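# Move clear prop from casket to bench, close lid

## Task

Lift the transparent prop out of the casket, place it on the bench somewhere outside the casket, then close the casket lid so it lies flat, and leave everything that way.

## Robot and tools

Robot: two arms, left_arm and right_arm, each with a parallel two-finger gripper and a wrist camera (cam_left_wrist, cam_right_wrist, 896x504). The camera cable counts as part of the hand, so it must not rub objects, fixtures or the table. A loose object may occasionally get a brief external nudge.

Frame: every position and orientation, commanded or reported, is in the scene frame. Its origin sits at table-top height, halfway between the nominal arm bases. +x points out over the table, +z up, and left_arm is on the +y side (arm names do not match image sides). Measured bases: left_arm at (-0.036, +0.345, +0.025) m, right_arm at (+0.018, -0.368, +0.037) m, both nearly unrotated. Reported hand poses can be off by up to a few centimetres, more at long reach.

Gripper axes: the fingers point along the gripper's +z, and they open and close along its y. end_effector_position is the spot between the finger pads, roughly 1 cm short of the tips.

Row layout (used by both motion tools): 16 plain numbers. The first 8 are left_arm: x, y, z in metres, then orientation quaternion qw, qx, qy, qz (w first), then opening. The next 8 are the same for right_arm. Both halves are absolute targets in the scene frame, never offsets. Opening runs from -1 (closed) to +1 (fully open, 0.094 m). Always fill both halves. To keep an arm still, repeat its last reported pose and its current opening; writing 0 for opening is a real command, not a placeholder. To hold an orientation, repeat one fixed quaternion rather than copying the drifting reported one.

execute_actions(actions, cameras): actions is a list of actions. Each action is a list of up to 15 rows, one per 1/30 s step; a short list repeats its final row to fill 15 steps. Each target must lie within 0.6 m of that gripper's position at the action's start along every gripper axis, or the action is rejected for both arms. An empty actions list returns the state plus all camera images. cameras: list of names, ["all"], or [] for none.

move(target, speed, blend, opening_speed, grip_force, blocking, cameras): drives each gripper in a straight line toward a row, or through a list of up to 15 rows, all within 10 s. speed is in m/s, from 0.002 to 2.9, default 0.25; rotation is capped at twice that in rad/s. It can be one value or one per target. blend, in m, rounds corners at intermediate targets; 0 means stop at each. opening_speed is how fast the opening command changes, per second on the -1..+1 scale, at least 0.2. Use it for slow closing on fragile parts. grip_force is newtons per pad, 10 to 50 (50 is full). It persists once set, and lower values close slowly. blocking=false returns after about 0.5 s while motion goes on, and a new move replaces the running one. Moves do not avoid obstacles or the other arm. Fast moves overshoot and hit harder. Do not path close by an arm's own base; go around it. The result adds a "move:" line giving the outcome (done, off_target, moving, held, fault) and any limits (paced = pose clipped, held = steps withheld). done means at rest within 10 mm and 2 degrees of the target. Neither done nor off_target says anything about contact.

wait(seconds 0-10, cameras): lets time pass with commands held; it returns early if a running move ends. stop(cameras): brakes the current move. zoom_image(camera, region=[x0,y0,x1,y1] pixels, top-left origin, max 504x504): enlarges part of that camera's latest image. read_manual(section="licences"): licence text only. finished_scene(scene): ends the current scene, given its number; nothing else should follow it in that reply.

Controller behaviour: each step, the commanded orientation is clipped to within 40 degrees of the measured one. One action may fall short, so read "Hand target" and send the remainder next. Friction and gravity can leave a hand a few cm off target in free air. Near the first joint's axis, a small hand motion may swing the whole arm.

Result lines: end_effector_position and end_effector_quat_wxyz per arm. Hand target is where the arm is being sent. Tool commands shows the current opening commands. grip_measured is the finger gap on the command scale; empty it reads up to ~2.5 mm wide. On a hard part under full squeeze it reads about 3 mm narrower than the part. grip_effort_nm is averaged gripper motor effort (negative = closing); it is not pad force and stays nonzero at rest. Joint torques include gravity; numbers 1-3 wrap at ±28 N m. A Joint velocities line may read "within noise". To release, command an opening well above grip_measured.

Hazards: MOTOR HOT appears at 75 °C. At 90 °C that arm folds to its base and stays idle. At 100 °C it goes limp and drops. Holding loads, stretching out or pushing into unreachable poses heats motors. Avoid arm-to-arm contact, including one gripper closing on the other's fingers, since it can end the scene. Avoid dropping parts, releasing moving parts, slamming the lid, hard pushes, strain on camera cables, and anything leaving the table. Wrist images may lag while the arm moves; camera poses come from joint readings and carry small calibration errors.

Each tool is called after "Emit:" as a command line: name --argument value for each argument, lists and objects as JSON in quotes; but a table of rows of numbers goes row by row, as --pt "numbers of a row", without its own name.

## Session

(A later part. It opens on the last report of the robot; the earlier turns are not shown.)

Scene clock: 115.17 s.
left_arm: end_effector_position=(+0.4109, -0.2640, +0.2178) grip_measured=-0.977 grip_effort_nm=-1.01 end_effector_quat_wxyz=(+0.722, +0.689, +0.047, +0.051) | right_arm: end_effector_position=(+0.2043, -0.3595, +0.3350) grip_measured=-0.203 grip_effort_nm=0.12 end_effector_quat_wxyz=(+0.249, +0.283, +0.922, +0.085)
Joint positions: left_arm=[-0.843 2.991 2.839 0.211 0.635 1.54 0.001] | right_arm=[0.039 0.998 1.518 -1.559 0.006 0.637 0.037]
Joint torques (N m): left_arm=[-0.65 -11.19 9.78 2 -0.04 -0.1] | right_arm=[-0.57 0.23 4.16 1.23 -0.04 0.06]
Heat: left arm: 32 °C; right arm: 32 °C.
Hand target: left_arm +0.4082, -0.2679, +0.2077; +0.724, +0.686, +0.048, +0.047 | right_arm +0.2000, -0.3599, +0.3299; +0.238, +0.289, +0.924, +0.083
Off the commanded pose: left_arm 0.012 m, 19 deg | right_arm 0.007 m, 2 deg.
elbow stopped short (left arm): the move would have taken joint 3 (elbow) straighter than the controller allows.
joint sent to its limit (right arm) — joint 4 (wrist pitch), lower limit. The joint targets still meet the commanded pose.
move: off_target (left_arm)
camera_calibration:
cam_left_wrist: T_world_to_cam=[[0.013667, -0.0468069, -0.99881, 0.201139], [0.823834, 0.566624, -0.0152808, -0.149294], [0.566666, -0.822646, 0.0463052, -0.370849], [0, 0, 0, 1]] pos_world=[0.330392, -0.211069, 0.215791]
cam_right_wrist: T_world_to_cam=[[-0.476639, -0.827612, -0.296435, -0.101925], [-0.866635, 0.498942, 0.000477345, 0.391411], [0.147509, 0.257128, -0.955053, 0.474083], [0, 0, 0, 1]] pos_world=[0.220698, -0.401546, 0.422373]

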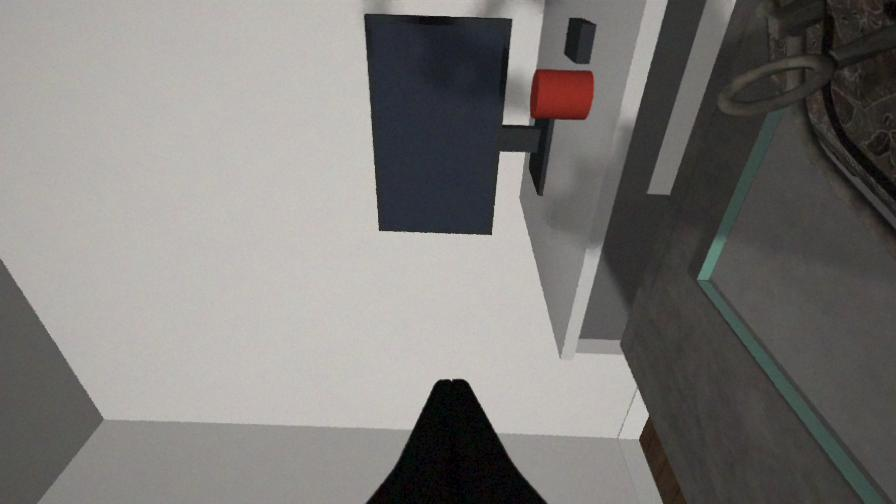

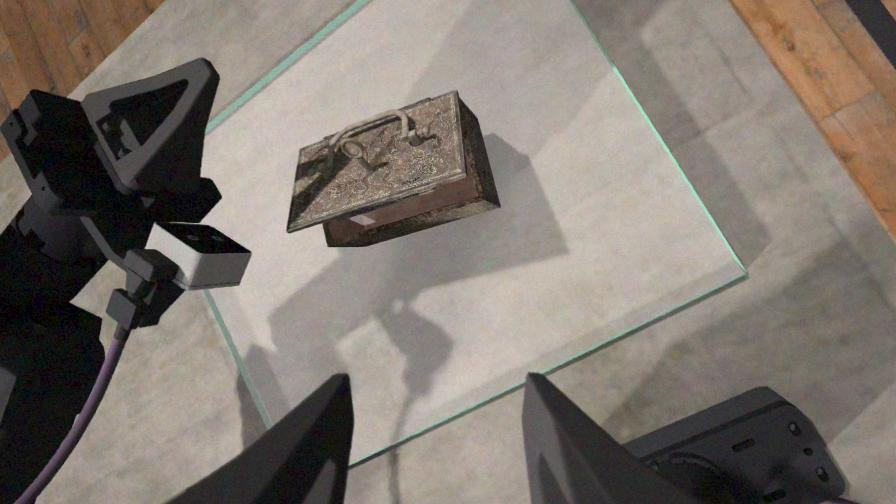

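Emit:
move --pt "0.40 -0.16 0.20 0.707 0.707 0 0 -1 0.20 -0.36 0.33 0.237 0.289 0.924 0.083 -0.2" --pt "0.345 -0.168 0.107 0.707 0.707 0 0 -1 0.20 -0.36 0.33 0.237 0.289 0.924 0.083 -0.2" --pt "0.3385 -0.2525 0.107 0.707 0.707 0 0 -1 0.20 -0.36 0.33 0.237 0.289 0.924 0.083 -0.2" --pt "0.351 -0.256 0.165 0.707 0.707 0 0 -1 0.20 -0.36 0.33 0.237 0.289 0.924 0.083 -0.2" --speed '[0.25,0.2,0.1,0.06]' --blend '[0.02,0.01,0.004,0]' --cameras '["all"]'

Scene clock: 133.87 s.
left_arm: end_effector_position=(+0.3486, -0.2520, +0.1303) grip_measured=-0.977 grip_effort_nm=-1.02 end_effector_quat_wxyz=(+0.691, +0.723, +0.011, -0.009) | right_arm: end_effector_position=(+0.2043, -0.3595, +0.3350) grip_measured=-0.203 grip_effort_nm=0.12 end_effector_quat_wxyz=(+0.249, +0.283, +0.922, +0.085)
Joint positions: left_arm=[-0.874 2.756 2.109 0.587 0.74 1.582 0.001] | right_arm=[0.039 0.998 1.518 -1.559 0.006 0.637 0.037]
Joint torques (N m): left_arm=[-0.08 -15.28 10.13 1.75 0.07 -0.08] | right_arm=[-0.43 0.23 4.21 1.27 -0.01 0.02]
Heat: left arm: 32 °C; right arm: 32 °C.
Hand target: left_arm +0.3500, -0.2548, +0.1648; +0.707, +0.707, +0.000, +0.000 | right_arm +0.2000, -0.3599, +0.3299; +0.238, +0.289, +0.924, +0.083
Off the commanded pose: left_arm 0.035 m, 3 deg | right_arm 0.007 m, 2 deg.
joint sent to its limit (right arm) — joint 4 (wrist pitch), lower limit. The joint targets still meet the commanded pose.
move: off_target (left_arm)
camera_calibration:
cam_left_wrist: T_world_to_cam=[[-0.0257838, 0.0434162, -0.998724, 0.151593], [0.892733, 0.450573, -0.00346031, -0.160934], [0.449848, -0.891683, -0.0503765, -0.285703], [0, 0, 0, 1]] pos_world=[0.276103, -0.188825, 0.13645]
cam_right_wrist: T_world_to_cam=[[-0.476639, -0.827612, -0.296435, -0.101925], [-0.866635, 0.498942, 0.000477345, 0.391411], [0.147509, 0.257128, -0.955053, 0.474083], [0, 0, 0, 1]] pos_world=[0.220698, -0.401546, 0.422373]

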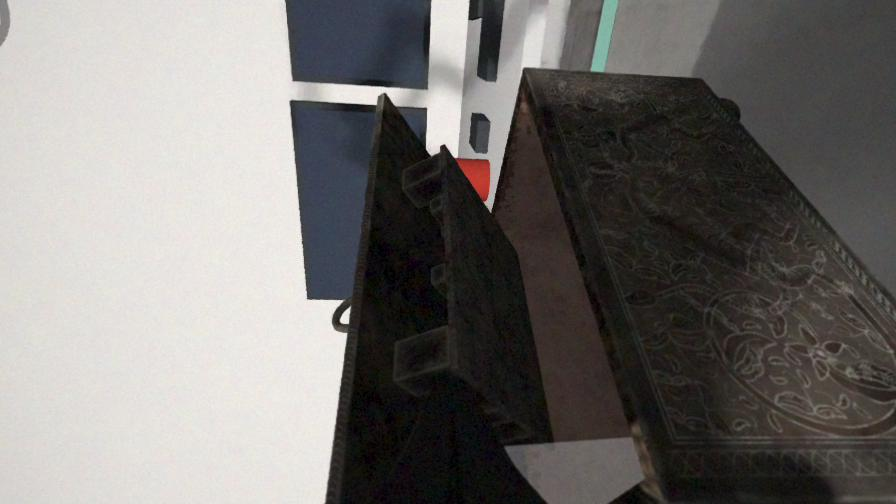

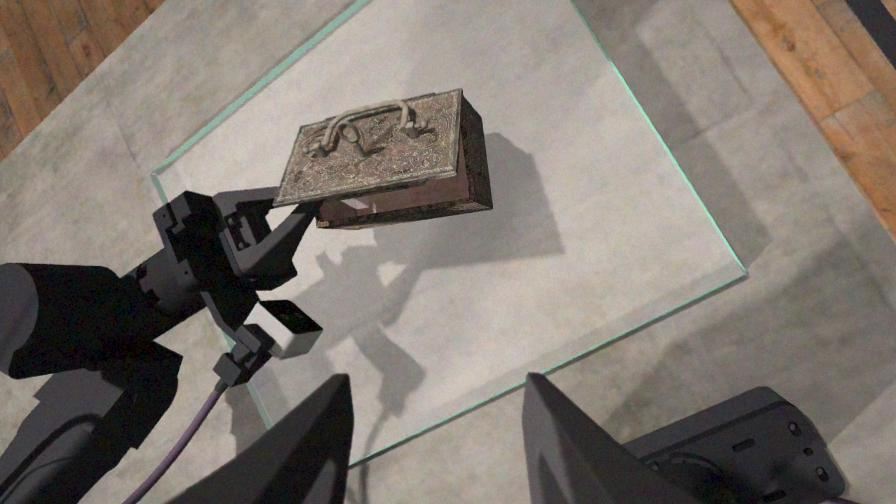

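Emit:
move --pt "0.345 -0.257 0.187 0.707 0.707 0 0 -1 0.20 -0.36 0.33 0.237 0.289 0.924 0.083 -0.2" --speed 0.05 --cameras '["cam_right_wrist"]'

Scene clock: 147.37 s.
left_arm: end_effector_position=(+0.3489, -0.2519, +0.1313) grip_measured=-0.977 grip_effort_nm=-1.02 end_effector_quat_wxyz=(+0.684, +0.729, +0.019, -0.014) | right_arm: end_effector_position=(+0.2043, -0.3595, +0.3350) grip_measured=-0.203 grip_effort_nm=0.12 end_effector_quat_wxyz=(+0.249, +0.283, +0.922, +0.085)
Joint positions: left_arm=[-0.874 2.743 2.109 0.548 0.736 1.582 0.001] | right_arm=[0.039 0.998 1.518 -1.559 0.006 0.637 0.037]
Joint torques (N m): left_arm=[-0.88 -18.41 8.72 1.8 0.03 -0.09] | right_arm=[-0.32 0.1 4.08 1.23 -0.05 0.05]
Heat: left arm: 32 °C; right arm: 32 °C.
Hand target: left_arm +0.3440, -0.2561, +0.1862; +0.707, +0.707, +0.000, +0.000 | right_arm +0.2000, -0.3599, +0.3299; +0.238, +0.289, +0.924, +0.083
Off the commanded pose: left_arm 0.056 m, 5 deg | right_arm 0.007 m, 2 deg.
joint sent to its limit (right arm) — joint 4 (wrist pitch), lower limit. The joint targets still meet the commanded pose.
move: off_target (left_arm)
camera_calibration:
cam_right_wrist: T_world_to_cam=[[-0.476639, -0.827612, -0.296435, -0.101925], [-0.866635, 0.498942, 0.000477345, 0.391411], [0.147509, 0.257128, -0.955053, 0.474083], [0, 0, 0, 1]] pos_world=[0.220698, -0.401546, 0.422373]
Images, in order (width x height): cam_right_wrist 896x504.

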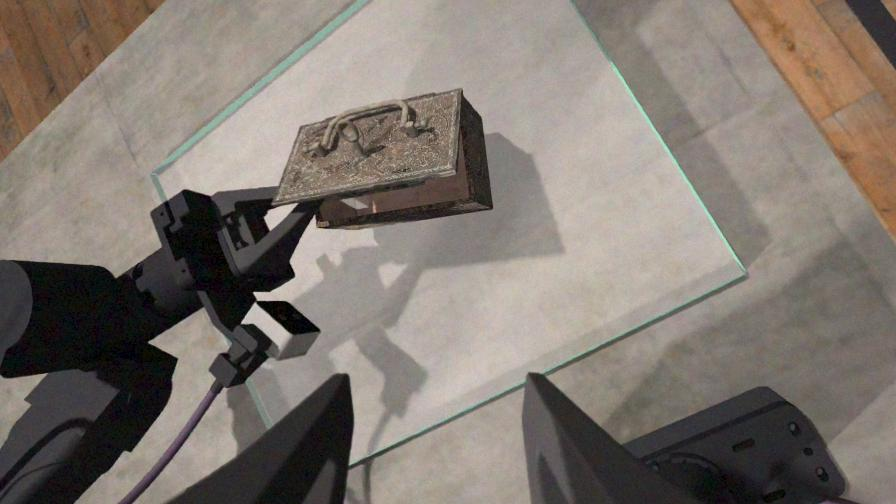

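Emit:
move --pt "0.354 -0.258 0.204 0.707 0.707 0 0 -1 0.20 -0.36 0.33 0.237 0.289 0.924 0.083 -0.2" --speed 0.05 --cameras '["cam_right_wrist"]'

Scene clock: 151.70 s.
left_arm: end_effector_position=(+0.3557, -0.2549, +0.1488) grip_measured=-0.977 grip_effort_nm=-1.02 end_effector_quat_wxyz=(+0.682, +0.730, +0.023, -0.014) | right_arm: end_effector_position=(+0.2043, -0.3595, +0.3350) grip_measured=-0.203 grip_effort_nm=0.12 end_effector_quat_wxyz=(+0.249, +0.283, +0.922, +0.085)
Joint positions: left_arm=[-0.871 2.74 2.181 0.467 0.733 1.581 0.001] | right_arm=[0.039 0.998 1.518 -1.559 0.006 0.637 0.037]
Joint torques (N m): left_arm=[-0.29 -17.51 10.35 1.81 0.17 -0.07] | right_arm=[-0.5 0.2 4.25 1.22 -0.04 0.04]
Heat: left arm: 35 °C; right arm: 32 °C.
Hand target: left_arm +0.3527, -0.2568, +0.2032; +0.707, +0.707, +0.000, +0.000 | right_arm +0.2000, -0.3599, +0.3299; +0.238, +0.289, +0.924, +0.083
Off the commanded pose: left_arm 0.055 m, 5 deg | right_arm 0.007 m, 2 deg.
joint sent to its limit (right arm) — joint 4 (wrist pitch), lower limit. The joint targets still meet the commanded pose.
move: off_target (left_arm)
camera_calibration:
cam_right_wrist: T_world_to_cam=[[-0.476639, -0.827612, -0.296435, -0.101925], [-0.866635, 0.498942, 0.000477345, 0.391411], [0.147509, 0.257128, -0.955053, 0.474083], [0, 0, 0, 1]] pos_world=[0.220698, -0.401546, 0.422373]
Images, in order (width x height): cam_right_wrist 896x504.

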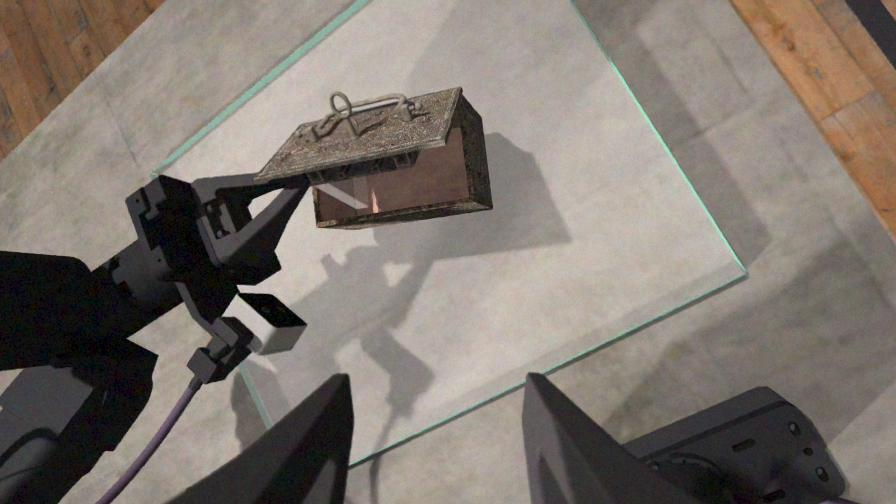

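Emit:
move --pt "0.375 -0.265 0.203 0.707 0.707 0 0 -1 0.20 -0.36 0.33 0.237 0.289 0.924 0.083 -0.2" --pt "0.40 -0.268 0.185 0.707 0.707 0 0 -1 0.20 -0.36 0.33 0.237 0.289 0.924 0.083 -0.2" --speed 0.05 --blend 0.01 --cameras '["all"]'

Scene clock: 156.27 s.
left_arm: end_effector_position=(+0.3961, -0.2661, +0.2033) grip_measured=-0.977 grip_effort_nm=-1.01 end_effector_quat_wxyz=(+0.717, +0.696, +0.006, +0.029) | right_arm: end_effector_position=(+0.2043, -0.3595, +0.3350) grip_measured=-0.203 grip_effort_nm=0.12 end_effector_quat_wxyz=(+0.249, +0.283, +0.922, +0.085)
Joint positions: left_arm=[-0.842 3.01 2.838 0.213 0.725 1.577 0.001] | right_arm=[0.039 0.998 1.518 -1.559 0.006 0.637 0.037]
Joint torques (N m): left_arm=[0.14 -11.12 9.83 1.55 -0.01 -0.11] | right_arm=[-0.64 0.17 4.26 1.18 -0.06 0.09]
Heat: left arm: 34 °C; right arm: 32 °C.
Hand target: left_arm +0.3985, -0.2663, +0.1850; +0.710, +0.704, +0.019, +0.019 | right_arm +0.2000, -0.3599, +0.3299; +0.238, +0.289, +0.924, +0.083
Off the commanded pose: left_arm 0.019 m, 4 deg | right_arm 0.007 m, 2 deg.
elbow stopped short (left arm): the move would have taken joint 3 (elbow) straighter than the controller allows.
joint sent to its limit (right arm) — joint 4 (wrist pitch), lower limit. The joint targets still meet the commanded pose.
move: off_target (left_arm)
camera_calibration:
cam_left_wrist: T_world_to_cam=[[0.0378319, -0.0296984, -0.998843, 0.181689], [0.870463, 0.491893, 0.018344, -0.181232], [0.490779, -0.870149, 0.0444606, -0.345747], [0, 0, 0, 1]] pos_world=[0.320568, -0.206309, 0.200176]
cam_right_wrist: T_world_to_cam=[[-0.476639, -0.827612, -0.296435, -0.101925], [-0.866635, 0.498942, 0.000477345, 0.391411], [0.147509, 0.257128, -0.955053, 0.474083], [0, 0, 0, 1]] pos_world=[0.220698, -0.401546, 0.422373]

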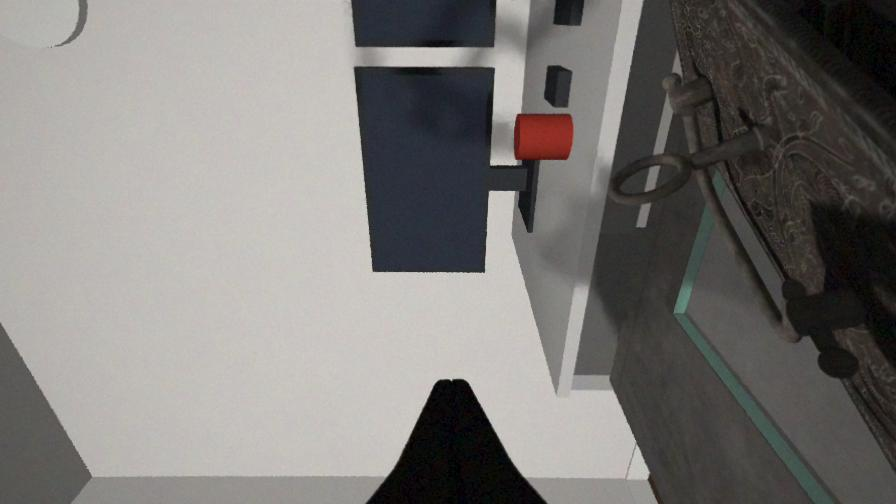

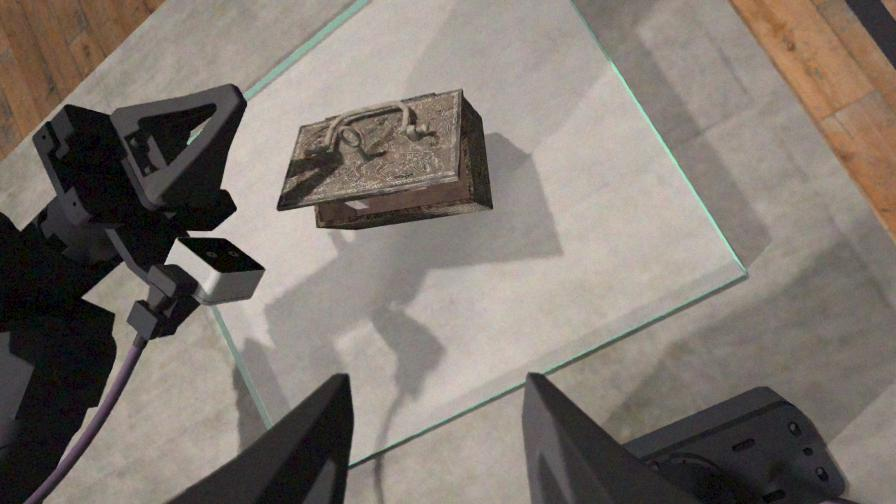

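Emit:
move --pt "0.40 -0.15 0.20 0.707 0.707 0 0 -1 0.20 -0.36 0.33 0.237 0.289 0.924 0.083 -0.2" --pt "0.365 -0.165 0.107 0.707 0.707 0 0 -1 0.20 -0.36 0.33 0.237 0.289 0.924 0.083 -0.2" --pt "0.3535 -0.2525 0.107 0.707 0.707 0 0 -1 0.20 -0.36 0.33 0.237 0.289 0.924 0.083 -0.2" --pt "0.355 -0.257 0.165 0.707 0.707 0 0 -1 0.20 -0.36 0.33 0.237 0.289 0.924 0.083 -0.2" --pt "0.36 -0.26 0.204 0.707 0.707 0 0 -1 0.20 -0.36 0.33 0.237 0.289 0.924 0.083 -0.2" --speed '[0.25,0.2,0.12,0.07,0.05]' --blend '[0.02,0.01,0.004,0.005,0]' --cameras '["all"]'

Scene clock: 176.00 s.
left_arm: end_effector_position=(+0.3590, -0.2577, +0.1431) grip_measured=-0.977 grip_effort_nm=-1.02 end_effector_quat_wxyz=(+0.680, +0.732, +0.022, -0.019) | right_arm: end_effector_position=(+0.2043, -0.3595, +0.3350) grip_measured=-0.203 grip_effort_nm=0.12 end_effector_quat_wxyz=(+0.249, +0.283, +0.922, +0.085)
Joint positions: left_arm=[-0.868 2.778 2.24 0.437 0.744 1.581 0.001] | right_arm=[0.039 0.998 1.518 -1.559 0.006 0.637 0.037]
Joint torques (N m): left_arm=[-0.05 -18.24 10.4 1.81 0.11 -0.08] | right_arm=[-0.46 0.24 4.05 1.25 -0.07 0.11]
Heat: left arm: 35 °C; right arm: 32 °C.
Hand target: left_arm +0.3583, -0.2585, +0.2030; +0.707, +0.707, +0.000, +0.000 | right_arm +0.2000, -0.3599, +0.3299; +0.238, +0.289, +0.924, +0.083
Off the commanded pose: left_arm 0.061 m, 5 deg | right_arm 0.007 m, 2 deg.
joint sent to its limit (right arm) — joint 4 (wrist pitch), lower limit. The joint targets still meet the commanded pose.
move: off_target (left_arm)
camera_calibration:
cam_left_wrist: T_world_to_cam=[[-0.0541222, 0.0721566, -0.995924, 0.182047], [0.891567, 0.452617, -0.0156581, -0.164815], [0.449643, -0.888781, -0.0888291, -0.288468], [0, 0, 0, 1]] pos_world=[0.286504, -0.194922, 0.1531]
cam_right_wrist: T_world_to_cam=[[-0.476639, -0.827612, -0.296435, -0.101925], [-0.866635, 0.498942, 0.000477345, 0.391411], [0.147509, 0.257128, -0.955053, 0.474083], [0, 0, 0, 1]] pos_world=[0.220698, -0.401546, 0.422373]

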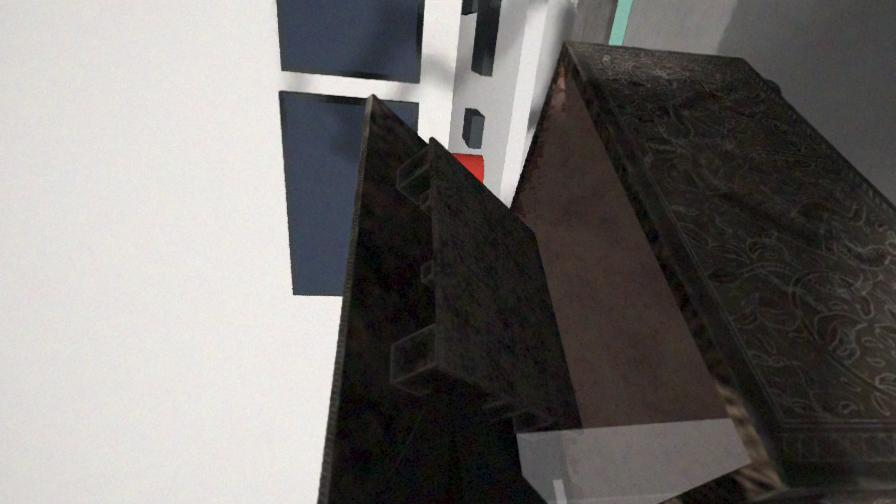

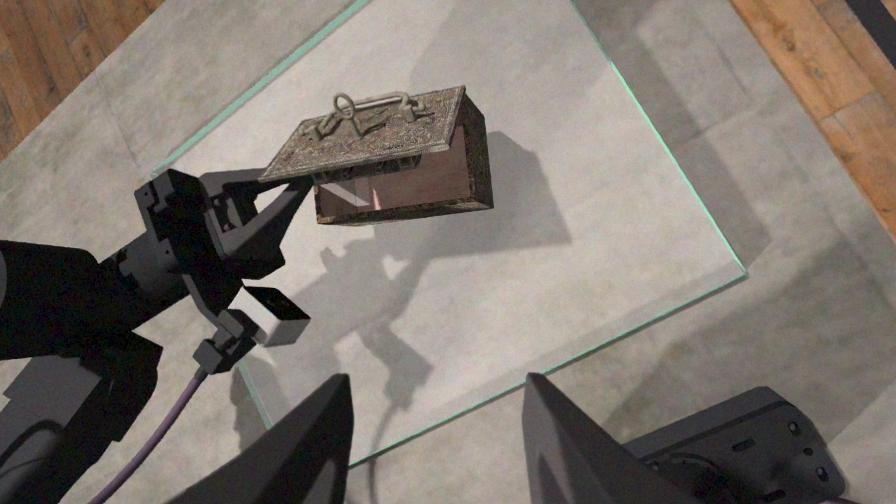

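Emit:
move --pt "0.36 -0.26 0.204 0.707 0.707 0 0 -1 0.238 -0.297 0.22 0.3715 0.2236 0.896 -0.0927 -1" --pt "0.36 -0.26 0.204 0.707 0.707 0 0 -1 0.32 -0.338 0.132 0.3715 0.2236 0.896 -0.0927 -1" --speed '[0.25,0.1]' --blend 0.01 --cameras '["all"]'

Scene clock: 195.60 s.
left_arm: end_effector_position=(+0.3593, -0.2579, +0.1439) grip_measured=-0.977 grip_effort_nm=-1.02 end_effector_quat_wxyz=(+0.681, +0.732, +0.022, -0.018) | right_arm: end_effector_position=(+0.3188, -0.3381, +0.1365) grip_measured=-0.992 grip_effort_nm=-0.45 end_effector_quat_wxyz=(+0.369, +0.225, +0.897, -0.094)
Joint positions: left_arm=[-0.868 2.778 2.243 0.436 0.743 1.581 0.001] | right_arm=[0.434 1.242 0.679 -0.474 0.602 0.76 0]
Joint torques (N m): left_arm=[-0.03 -18.14 10.37 1.82 0.13 -0.07] | right_arm=[-0.28 -2.48 5.07 1.66 0.32 -0.1]
Heat: left arm: 41 °C; right arm: 32 °C.
Hand target: left_arm +0.3584, -0.2586, +0.2030; +0.707, +0.707, +0.000, +0.000 | right_arm +0.3198, -0.3380, +0.1321; +0.371, +0.224, +0.896, -0.093
Off the commanded pose: left_arm 0.060 m, 5 deg | right_arm 0.005 m, 0 deg.
move: off_target (left_arm)
camera_calibration:
cam_left_wrist: T_world_to_cam=[[-0.0536321, 0.0715987, -0.995991, 0.182537], [0.89104, 0.453666, -0.0153681, -0.164671], [0.450746, -0.888291, -0.0881283, -0.289048], [0, 0, 0, 1]] pos_world=[0.286805, -0.195122, 0.153801]
cam_right_wrist: T_world_to_cam=[[-0.469486, -0.882918, 0.006262, -0.150816], [-0.83474, 0.441534, -0.329024, 0.495429], [0.287737, -0.1597, -0.944301, 0.0750464], [0, 0, 0, 1]] pos_world=[0.321154, -0.339922, 0.234819]

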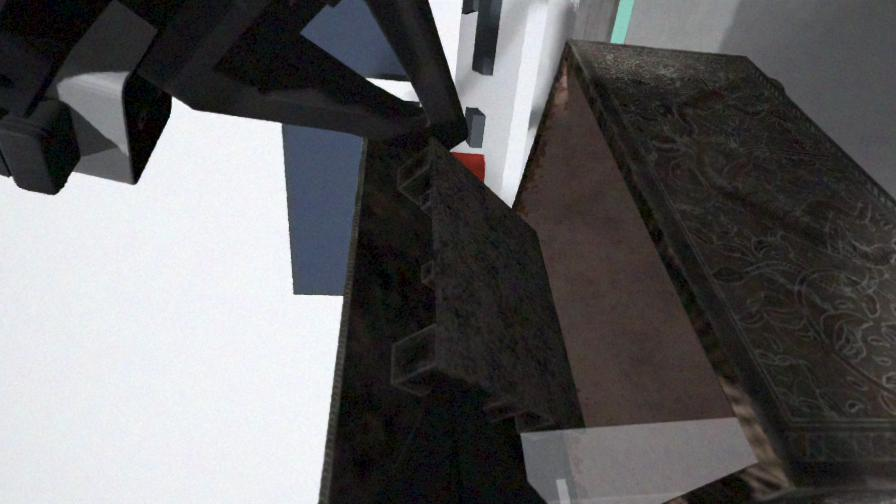

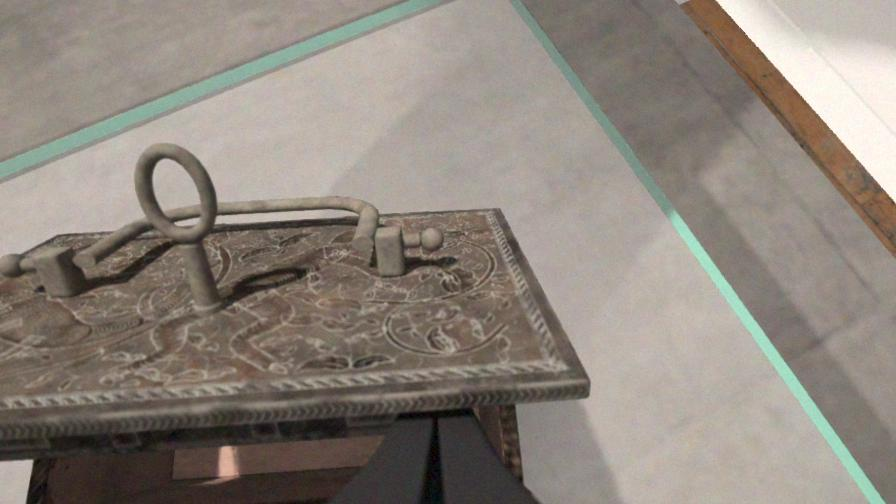

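Emit:
move --pt "0.36 -0.26 0.18 0.707 0.707 0 0 -1 0.333 -0.345 0.16 0.3715 0.2236 0.896 -0.0927 -1" --pt "0.36 -0.26 0.155 0.707 0.707 0 0 -1 0.356 -0.357 0.178 0.3715 0.2236 0.896 -0.0927 -1" --pt "0.36 -0.24 0.15 0.707 0.707 0 0 -1 0.392 -0.375 0.178 0.3715 0.2236 0.896 -0.0927 -1" --speed 0.07 --blend 0.01 --cameras '["all"]'

Scene clock: 203.30 s.
left_arm: end_effector_position=(+0.3607, -0.2429, +0.1266) grip_measured=-0.977 grip_effort_nm=-1.02 end_effector_quat_wxyz=(+0.697, +0.717, +0.009, -0.004) | right_arm: end_effector_position=(+0.3829, -0.3745, +0.1701) grip_measured=-0.992 grip_effort_nm=-0.45 end_effector_quat_wxyz=(+0.361, +0.222, +0.901, -0.095)
Joint positions: left_arm=[-0.848 2.778 2.119 0.618 0.761 1.581 0.001] | right_arm=[0.195 1.396 0.922 -0.464 0.461 0.529 0]
Joint torques (N m): left_arm=[0.36 -15.95 6.16 1.98 0.15 -0.07] | right_arm=[-0.46 -3.62 8.81 1.6 0.27 -0.06]
Heat: left arm: 43 °C; right arm: 32 °C.
Hand target: left_arm +0.3603, -0.2407, +0.1496; +0.707, +0.707, +0.000, +0.000 | right_arm +0.3916, -0.3749, +0.1780; +0.372, +0.224, +0.896, -0.093
Off the commanded pose: left_arm 0.024 m, 2 deg | right_arm 0.012 m, 1 deg.
move: off_target (left_arm, right_arm)
camera_calibration:
cam_left_wrist: T_world_to_cam=[[-0.0145531, 0.0284259, -0.99949, 0.140214], [0.890804, 0.454388, -0.0000475487, -0.174574], [0.454155, -0.89035, -0.0319346, -0.286812], [0, 0, 0, 1]] pos_world=[0.28781, -0.180024, 0.130975]
cam_right_wrist: T_world_to_cam=[[-0.464944, -0.88523, 0.0139577, -0.156945], [-0.843062, 0.437872, -0.312274, 0.575048], [0.270322, -0.156957, -0.94989, 0.0911296], [0, 0, 0, 1]] pos_world=[0.387196, -0.376427, 0.268326]

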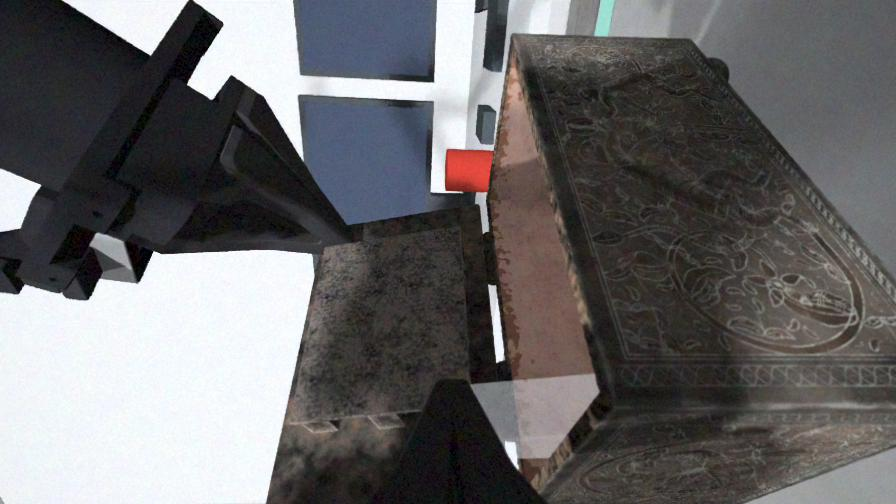

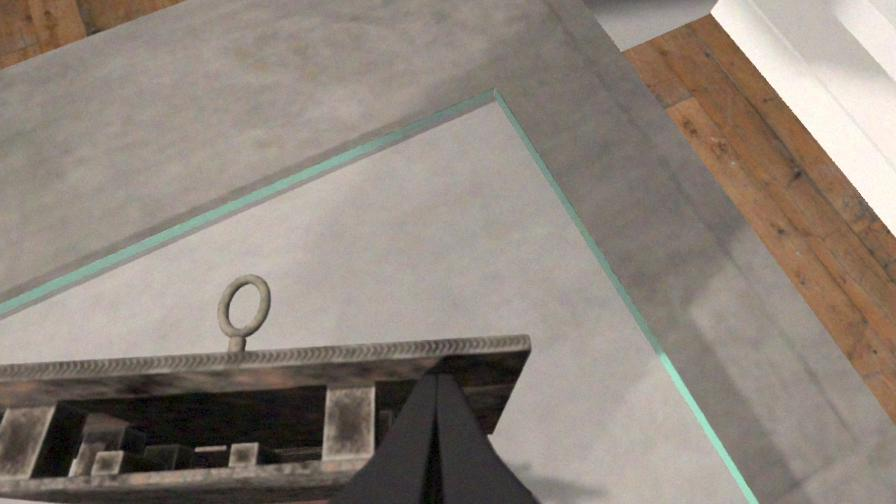

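Emit:
move --pt "0.36 -0.20 0.13 0.707 0.707 0 0 -1 0.415 -0.387 0.176 0.3715 0.2236 0.896 -0.0927 -1" --pt "0.37 -0.07 0.16 0.707 0.707 0 0 -0.6 0.34 -0.345 0.19 0.3715 0.2236 0.896 -0.0927 -1" --pt "0.37 -0.05 0.16 0.707 0.707 0 0 -0.6 0.27 -0.31 0.28 0.3715 0.2236 0.896 -0.0927 -0.2" --speed '[0.07,0.2,0.25]' --cameras '["all"]'

Scene clock: 212.33 s.
left_arm: end_effector_position=(+0.3728, -0.0523, +0.1352) grip_measured=-0.602 grip_effort_nm=0.12 end_effector_quat_wxyz=(+0.697, +0.717, +0.017, -0.012) | right_arm: end_effector_position=(+0.2693, -0.3081, +0.2738) grip_measured=-0.203 grip_effort_nm=0.12 end_effector_quat_wxyz=(+0.365, +0.220, +0.901, -0.087)
Joint positions: left_arm=[-0.537 2.392 1.364 0.968 1.072 1.581 0.019] | right_arm=[0.685 1.162 1.209 -1.25 0.691 1.034 0.037]
Joint torques (N m): left_arm=[0.23 -14 4.89 1.87 0.17 -0.06] | right_arm=[0.42 -1.58 7.62 0.87 0.65 0.15]
Heat: left arm: 43 °C; right arm: 32 °C.
Hand target: left_arm +0.3701, -0.0504, +0.1593; +0.707, +0.707, +0.000, +0.000 | right_arm +0.2700, -0.3100, +0.2800; +0.372, +0.223, +0.896, -0.092
Off the commanded pose: left_arm 0.025 m, 3 deg | right_arm 0.007 m, 1 deg.
move: off_target (left_arm); target 2's new opening was sent with left_arm's hand 0.025 m and 3 deg from that target
camera_calibration:
cam_left_wrist: T_world_to_cam=[[-0.0382632, 0.0269231, -0.998905, 0.152307], [0.890375, 0.454702, -0.0218505, -0.268888], [0.453616, -0.890236, -0.04137, -0.120741], [0, 0, 0, 1]] pos_world=[0.300009, 0.0106756, 0.14127]
cam_right_wrist: T_world_to_cam=[[-0.455842, -0.89006, -0.00104101, -0.152225], [-0.844151, 0.4327, -0.316512, 0.482432], [0.282165, -0.143401, -0.948588, 0.231388], [0, 0, 0, 1]] pos_world=[0.272565, -0.311056, 0.372029]

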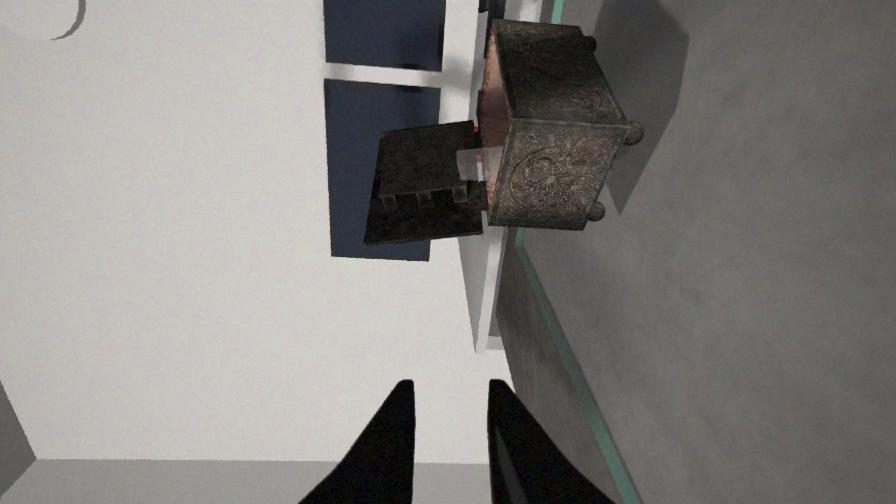

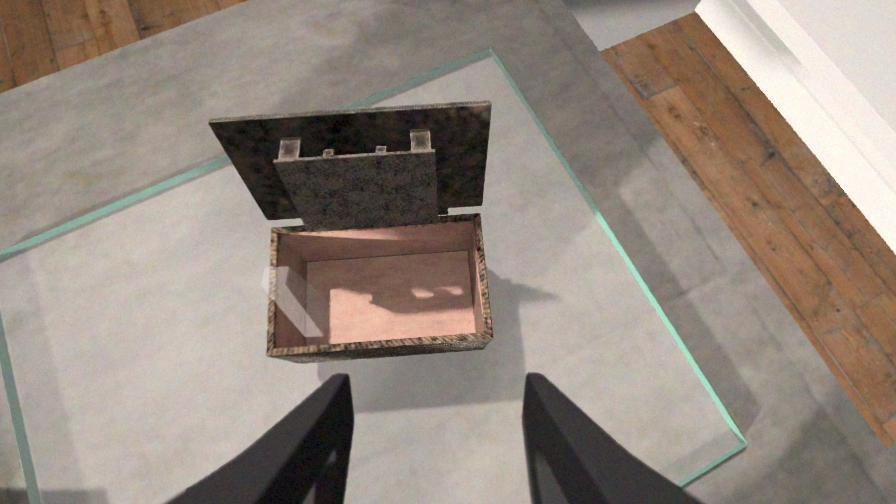

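Emit:
zoom_image --camera "cam_right_wrist" --region '[240, 220, 370, 370]'

Scaled by 3.360 from the camera's 896x504 image, which has a finer 1280x720 frame.

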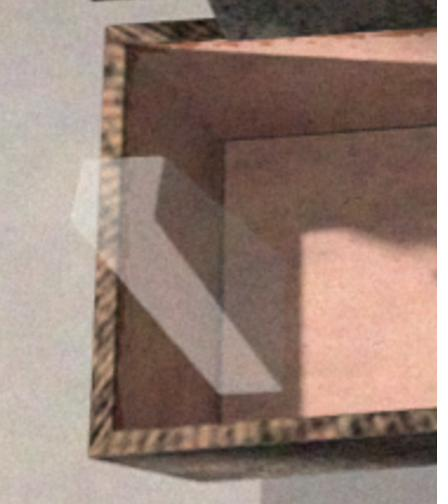

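Emit:
move --pt "0.37 -0.03 0.155 0.707 0.707 0 0 -0.6 0.33 -0.26 0.26 0 -0.563 0.8266 0 -0.25" --pt "0.37 -0.03 0.155 0.707 0.707 0 0 -0.6 0.377 -0.252 0.16 0 -0.563 0.8266 0 -0.25" --speed 0.25 --blend 0.01 --cameras '["all"]'

Emit:
zoom_image --camera "cam_right_wrist" --region '[300, 150, 650, 504]'

Scene clock: 236.03 s.
left_arm: end_effector_position=(+0.3710, -0.0340, +0.1297) grip_measured=-0.602 grip_effort_nm=0.12 end_effector_quat_wxyz=(+0.698, +0.716, +0.016, -0.014) | right_arm: end_effector_position=(+0.3776, -0.2516, +0.1668) grip_measured=-0.247 grip_effort_nm=-0.16 end_effector_quat_wxyz=(+0.006, -0.561, +0.828, -0.007)
Joint positions: left_arm=[-0.502 2.384 1.314 1.013 1.112 1.581 0.019] | right_arm=[0.309 1.97 1.805 -1.389 0.009 -0.877 0.035]
Joint torques (N m): left_arm=[0.62 -14.09 4.7 1.79 0.16 -0.06] | right_arm=[-0.42 -7.79 5.15 0.49 -0.11 -0.13]
Heat: left arm: 40 °C; right arm: 30 °C.
Hand target: left_arm +0.3701, -0.0304, +0.1543; +0.707, +0.707, +0.000, +0.000 | right_arm +0.3769, -0.2520, +0.1601; +0.000, -0.563, +0.826, +0.000
Off the commanded pose: left_arm 0.026 m, 3 deg | right_arm 0.007 m, 1 deg.
move: off_target (left_arm)
camera_calibration:
cam_left_wrist: T_world_to_cam=[[-0.0378827, 0.0243372, -0.998986, 0.146032], [0.892608, 0.450252, -0.0228797, -0.276524], [0.449239, -0.89257, -0.0387803, -0.102712], [0, 0, 0, 1]] pos_world=[0.298502, 0.029274, 0.135574]
cam_right_wrist: T_world_to_cam=[[0.93008, -0.366928, 0.0177666, -0.447593], [-0.338616, -0.837554, 0.42877, -0.119295], [-0.142447, -0.404806, -0.903239, 0.194465], [0, 0, 0, 1]] pos_world=[0.403603, -0.18543, 0.234751]

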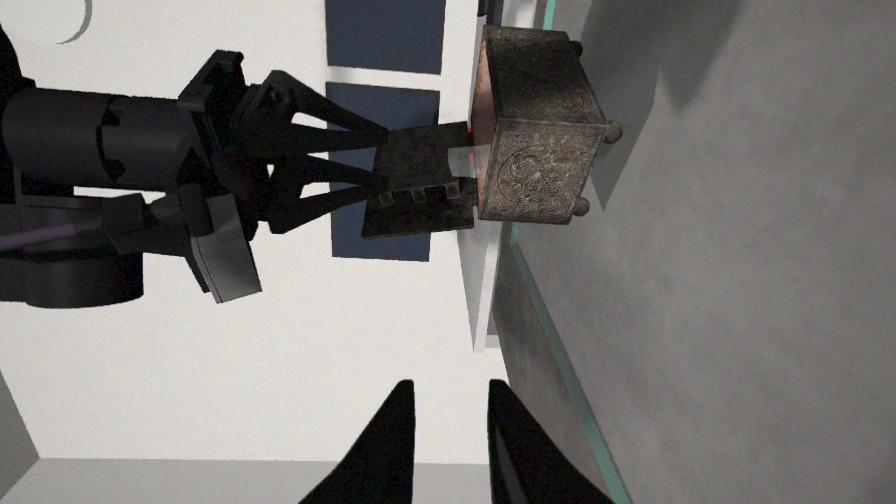

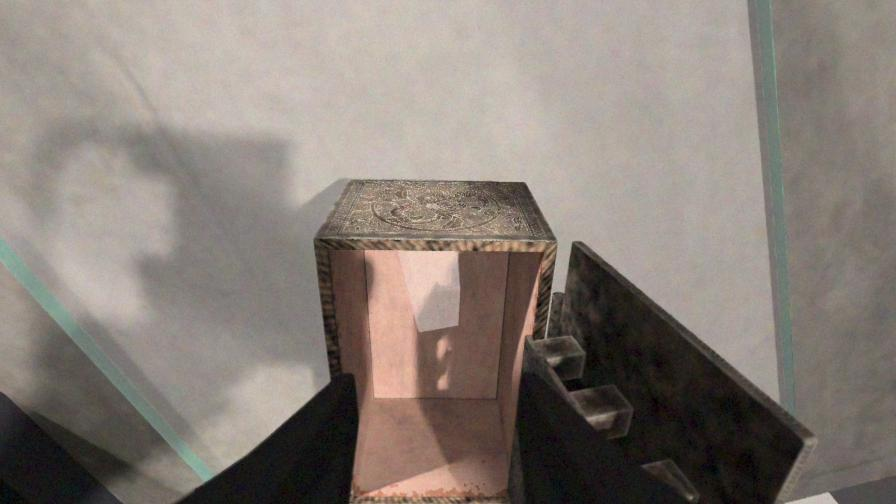

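Scaled by 1.424 from the camera's 896x504 image, which has a finer 1280x720 frame.

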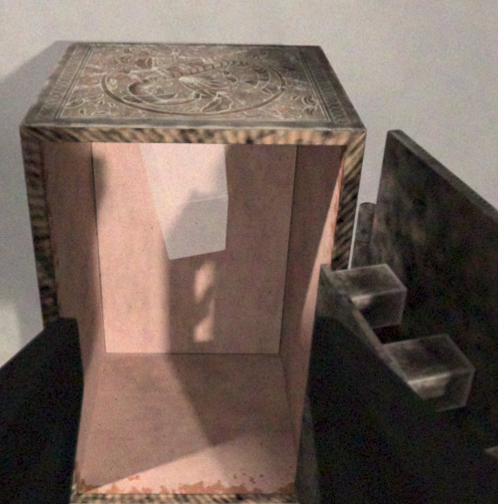

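Emit:
move --pt "0.37 -0.03 0.155 0.707 0.707 0 0 -0.6 0.375 -0.2505 0.155 0 -0.563 0.8266 0 -0.4" --pt "0.37 -0.03 0.155 0.707 0.707 0 0 -0.6 0.375 -0.2505 0.106 0 -0.563 0.8266 0 -0.4" --pt "0.37 -0.03 0.155 0.707 0.707 0 0 -0.6 0.375 -0.2505 0.106 0 -0.563 0.8266 0 -0.95" --pt "0.37 -0.03 0.155 0.707 0.707 0 0 -0.6 0.375 -0.2505 0.225 0 -0.563 0.8266 0 -0.95" --speed 0.12 --blend '[0.005,0,0,0]' --opening_speed 0.7 --cameras '["all"]'

Scene clock: 248.47 s.
left_arm: end_effector_position=(+0.3710, -0.0340, +0.1297) grip_measured=-0.602 grip_effort_nm=0.12 end_effector_quat_wxyz=(+0.698, +0.716, +0.016, -0.014) | right_arm: end_effector_position=(+0.3761, -0.2520, +0.2155) grip_measured=-0.723 grip_effort_nm=-1.05 end_effector_quat_wxyz=(+0.019, -0.560, +0.828, -0.010)
Joint positions: left_arm=[-0.502 2.384 1.314 1.013 1.112 1.581 0.019] | right_arm=[0.309 1.971 2.001 -1.558 0.009 -0.877 0.013]
Joint torques (N m): left_arm=[0.62 -14.12 4.71 1.79 0.16 -0.06] | right_arm=[-0.03 -9.26 7.09 0.36 -0.1 -0.05]
Heat: left arm: 43 °C; right arm: 29 °C.
Hand target: left_arm +0.3701, -0.0304, +0.1543; +0.707, +0.707, +0.000, +0.000 | right_arm +0.3747, -0.2506, +0.2244; +0.029, -0.563, +0.826, -0.008
Off the commanded pose: left_arm 0.026 m, 3 deg | right_arm 0.010 m, 3 deg.
joint sent to its limit (right arm) — joint 4 (wrist pitch), lower limit. The joint targets are off in orientation, not in position.
move: off_target (left_arm, right_arm); blend cut to 0 m at target 1; target 3's new opening was sent with right_arm's hand 0.011 m and 2 deg from that target
camera_calibration:
cam_left_wrist: T_world_to_cam=[[-0.0378827, 0.0243372, -0.998986, 0.146032], [0.892608, 0.450252, -0.0228797, -0.276524], [0.449239, -0.89257, -0.0387803, -0.102712], [0, 0, 0, 1]] pos_world=[0.298502, 0.029274, 0.135574]
cam_right_wrist: T_world_to_cam=[[0.929358, -0.367154, 0.0386281, -0.451515], [-0.349442, -0.841087, 0.412871, -0.134407], [-0.119098, -0.397203, -0.90997, 0.232568], [0, 0, 0, 1]] pos_world=[0.40035, -0.186447, 0.284564]

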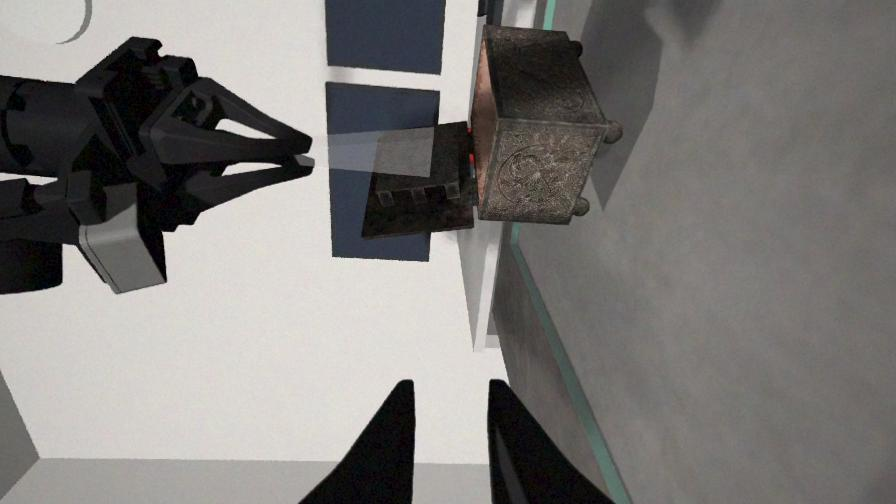

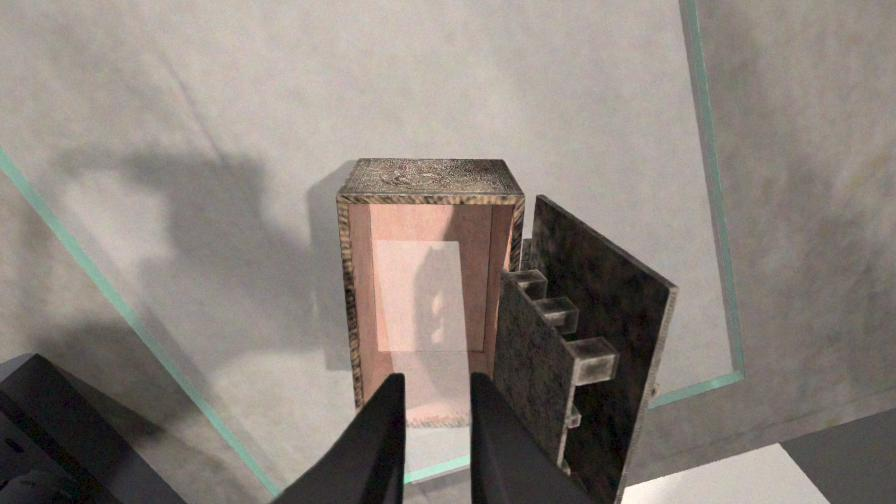

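Emit:
move --pt "0.37 -0.03 0.155 0.707 0.707 0 0 -0.6 0.30 -0.30 0.235 0 -0.563 0.8266 0 -0.95" --pt "0.37 -0.03 0.155 0.707 0.707 0 0 -0.6 0.265 -0.435 0.19 0 -0.563 0.8266 0 -0.95" --pt "0.37 -0.03 0.155 0.707 0.707 0 0 -0.6 0.27 -0.435 0.105 0 -0.563 0.8266 0 -0.95" --pt "0.37 -0.03 0.155 0.707 0.707 0 0 -0.6 0.27 -0.435 0.08 0 -0.563 0.8266 0 -0.95" --speed '[0.2,0.2,0.12,0.04]' --blend '[0.03,0.03,0.005,0]' --cameras '["all"]'

Scene clock: 263.43 s.
left_arm: end_effector_position=(+0.3710, -0.0340, +0.1297) grip_measured=-0.602 grip_effort_nm=0.12 end_effector_quat_wxyz=(+0.698, +0.716, +0.016, -0.014) | right_arm: end_effector_position=(+0.2718, -0.4377, +0.0966) grip_measured=-0.723 grip_effort_nm=-1.05 end_effector_quat_wxyz=(+0.001, -0.559, +0.829, -0.011)
Joint positions: left_arm=[-0.502 2.384 1.314 1.013 1.112 1.581 0.019] | right_arm=[-0.268 1.562 1.031 -1.023 0.013 -1.45 0.013]
Joint torques (N m): left_arm=[0.62 -14.09 4.7 1.79 0.16 -0.06] | right_arm=[-0.03 -3.07 2.85 0.93 -0.11 -0.15]
Heat: left arm: 45 °C; right arm: 29 °C.
Hand target: left_arm +0.3701, -0.0304, +0.1543; +0.707, +0.707, +0.000, +0.000 | right_arm +0.2692, -0.4348, +0.0809; +0.000, -0.563, +0.827, +0.000
Off the commanded pose: left_arm 0.026 m, 3 deg | right_arm 0.017 m, 1 deg.
move: off_target (left_arm, right_arm)
camera_calibration:
cam_left_wrist: T_world_to_cam=[[-0.0378827, 0.0243372, -0.998986, 0.146032], [0.892608, 0.450252, -0.0228797, -0.276524], [0.449239, -0.89257, -0.0387803, -0.102712], [0, 0, 0, 1]] pos_world=[0.298502, 0.029274, 0.135574]
cam_right_wrist: T_world_to_cam=[[0.928258, -0.371473, 0.0185602, -0.417842], [-0.340949, -0.829921, 0.44157, -0.278042], [-0.148628, -0.416219, -0.897035, 0.03668], [0, 0, 0, 1]] pos_world=[0.298519, -0.370703, 0.163433]

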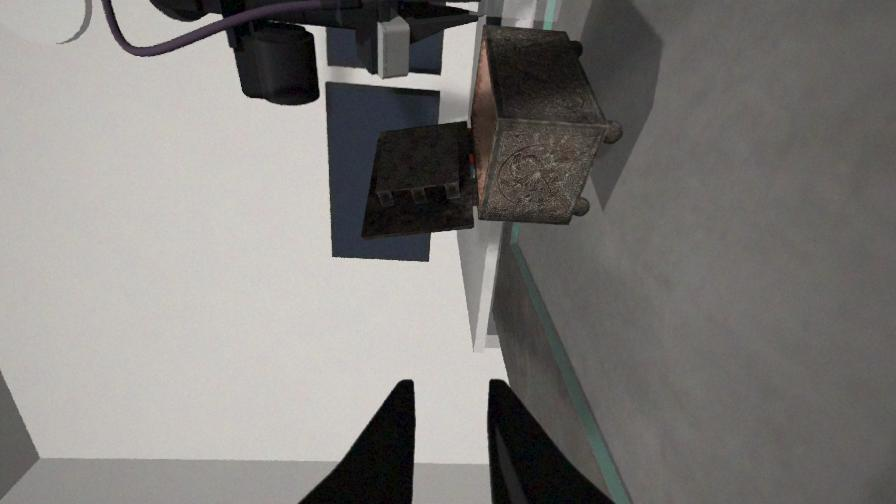

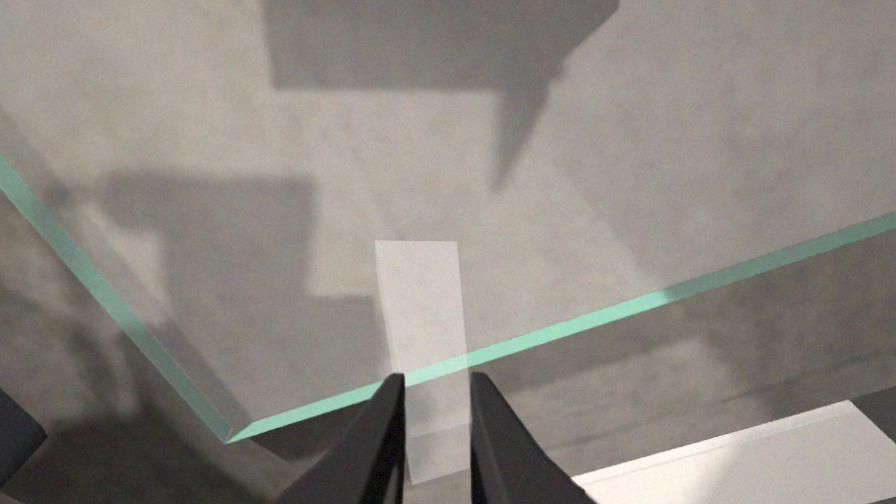

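Emit:
move --pt "0.35 0.03 0.18 0.707 0.707 0 0 -0.6 0.27 -0.435 0.09 0 -0.563 0.8266 0 -0.4" --pt "0.35 0.05 0.18 0.707 0.707 0 0 -0.6 0.27 -0.435 0.2 0 -0.563 0.8266 0 -0.4" --pt "0.33 0.15 0.2 0.707 0.707 0 0 -0.6 0.33 -0.36 0.27 0 -0.563 0.8266 0 -0.4" --pt "0.33 0.15 0.2 0.707 0.707 0 0 -0.6 0.441 -0.277 0.245 -0.049 -0.561 0.8235 0.072 -0.4" --speed '[0.1,0.15,0.25,0.25]' --blend '[0,0.02,0.03,0]' --cameras '["cam_right_wrist"]'

Scene clock: 304.60 s.
left_arm: end_effector_position=(+0.3383, +0.1498, +0.1896) grip_measured=-0.602 grip_effort_nm=0.12 end_effector_quat_wxyz=(+0.706, +0.708, +0.016, +0.001) | right_arm: end_effector_position=(+0.4405, -0.2779, +0.2466) grip_measured=-0.403 grip_effort_nm=0.12 end_effector_quat_wxyz=(+0.113, -0.559, +0.821, -0.006)
Joint positions: left_arm=[-0.088 2.012 0.925 1.045 1.505 1.591 0.019] | right_arm=[0.168 2.09 2.285 -1.555 -0.081 -1.015 0.028]
Joint torques (N m): left_arm=[-0.03 -10.18 4.38 1.34 0.31 -0.04] | right_arm=[-0.61 -8.12 7.24 0.69 -0.17 0.11]
Heat: left arm: 46 °C; right arm: 29 °C.
Hand target: left_arm +0.3302, +0.1498, +0.1996; +0.707, +0.707, +0.000, +0.000 | right_arm +0.4407, -0.2771, +0.2445; +0.109, -0.555, +0.825, +0.004
Off the commanded pose: left_arm 0.013 m, 2 deg | right_arm 0.002 m, 21 deg.
joint sent to its limit (right arm) — joint 4 (wrist pitch), lower limit. The joint targets are off in orientation, not in position.
move: off_target (left_arm, right_arm)
camera_calibration:
cam_right_wrist: T_world_to_cam=[[0.919042, -0.369708, 0.136668, -0.54237], [-0.393417, -0.881679, 0.26051, -0.10078], [0.0241845, -0.293187, -0.955749, 0.235307], [0, 0, 0, 1]] pos_world=[0.453122, -0.220385, 0.325273]
Images, in order (width x height): cam_right_wrist 896x504.

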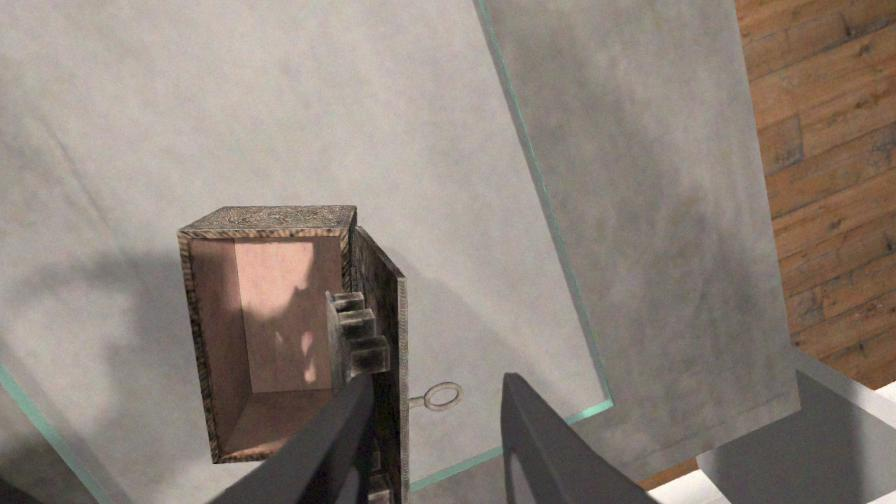

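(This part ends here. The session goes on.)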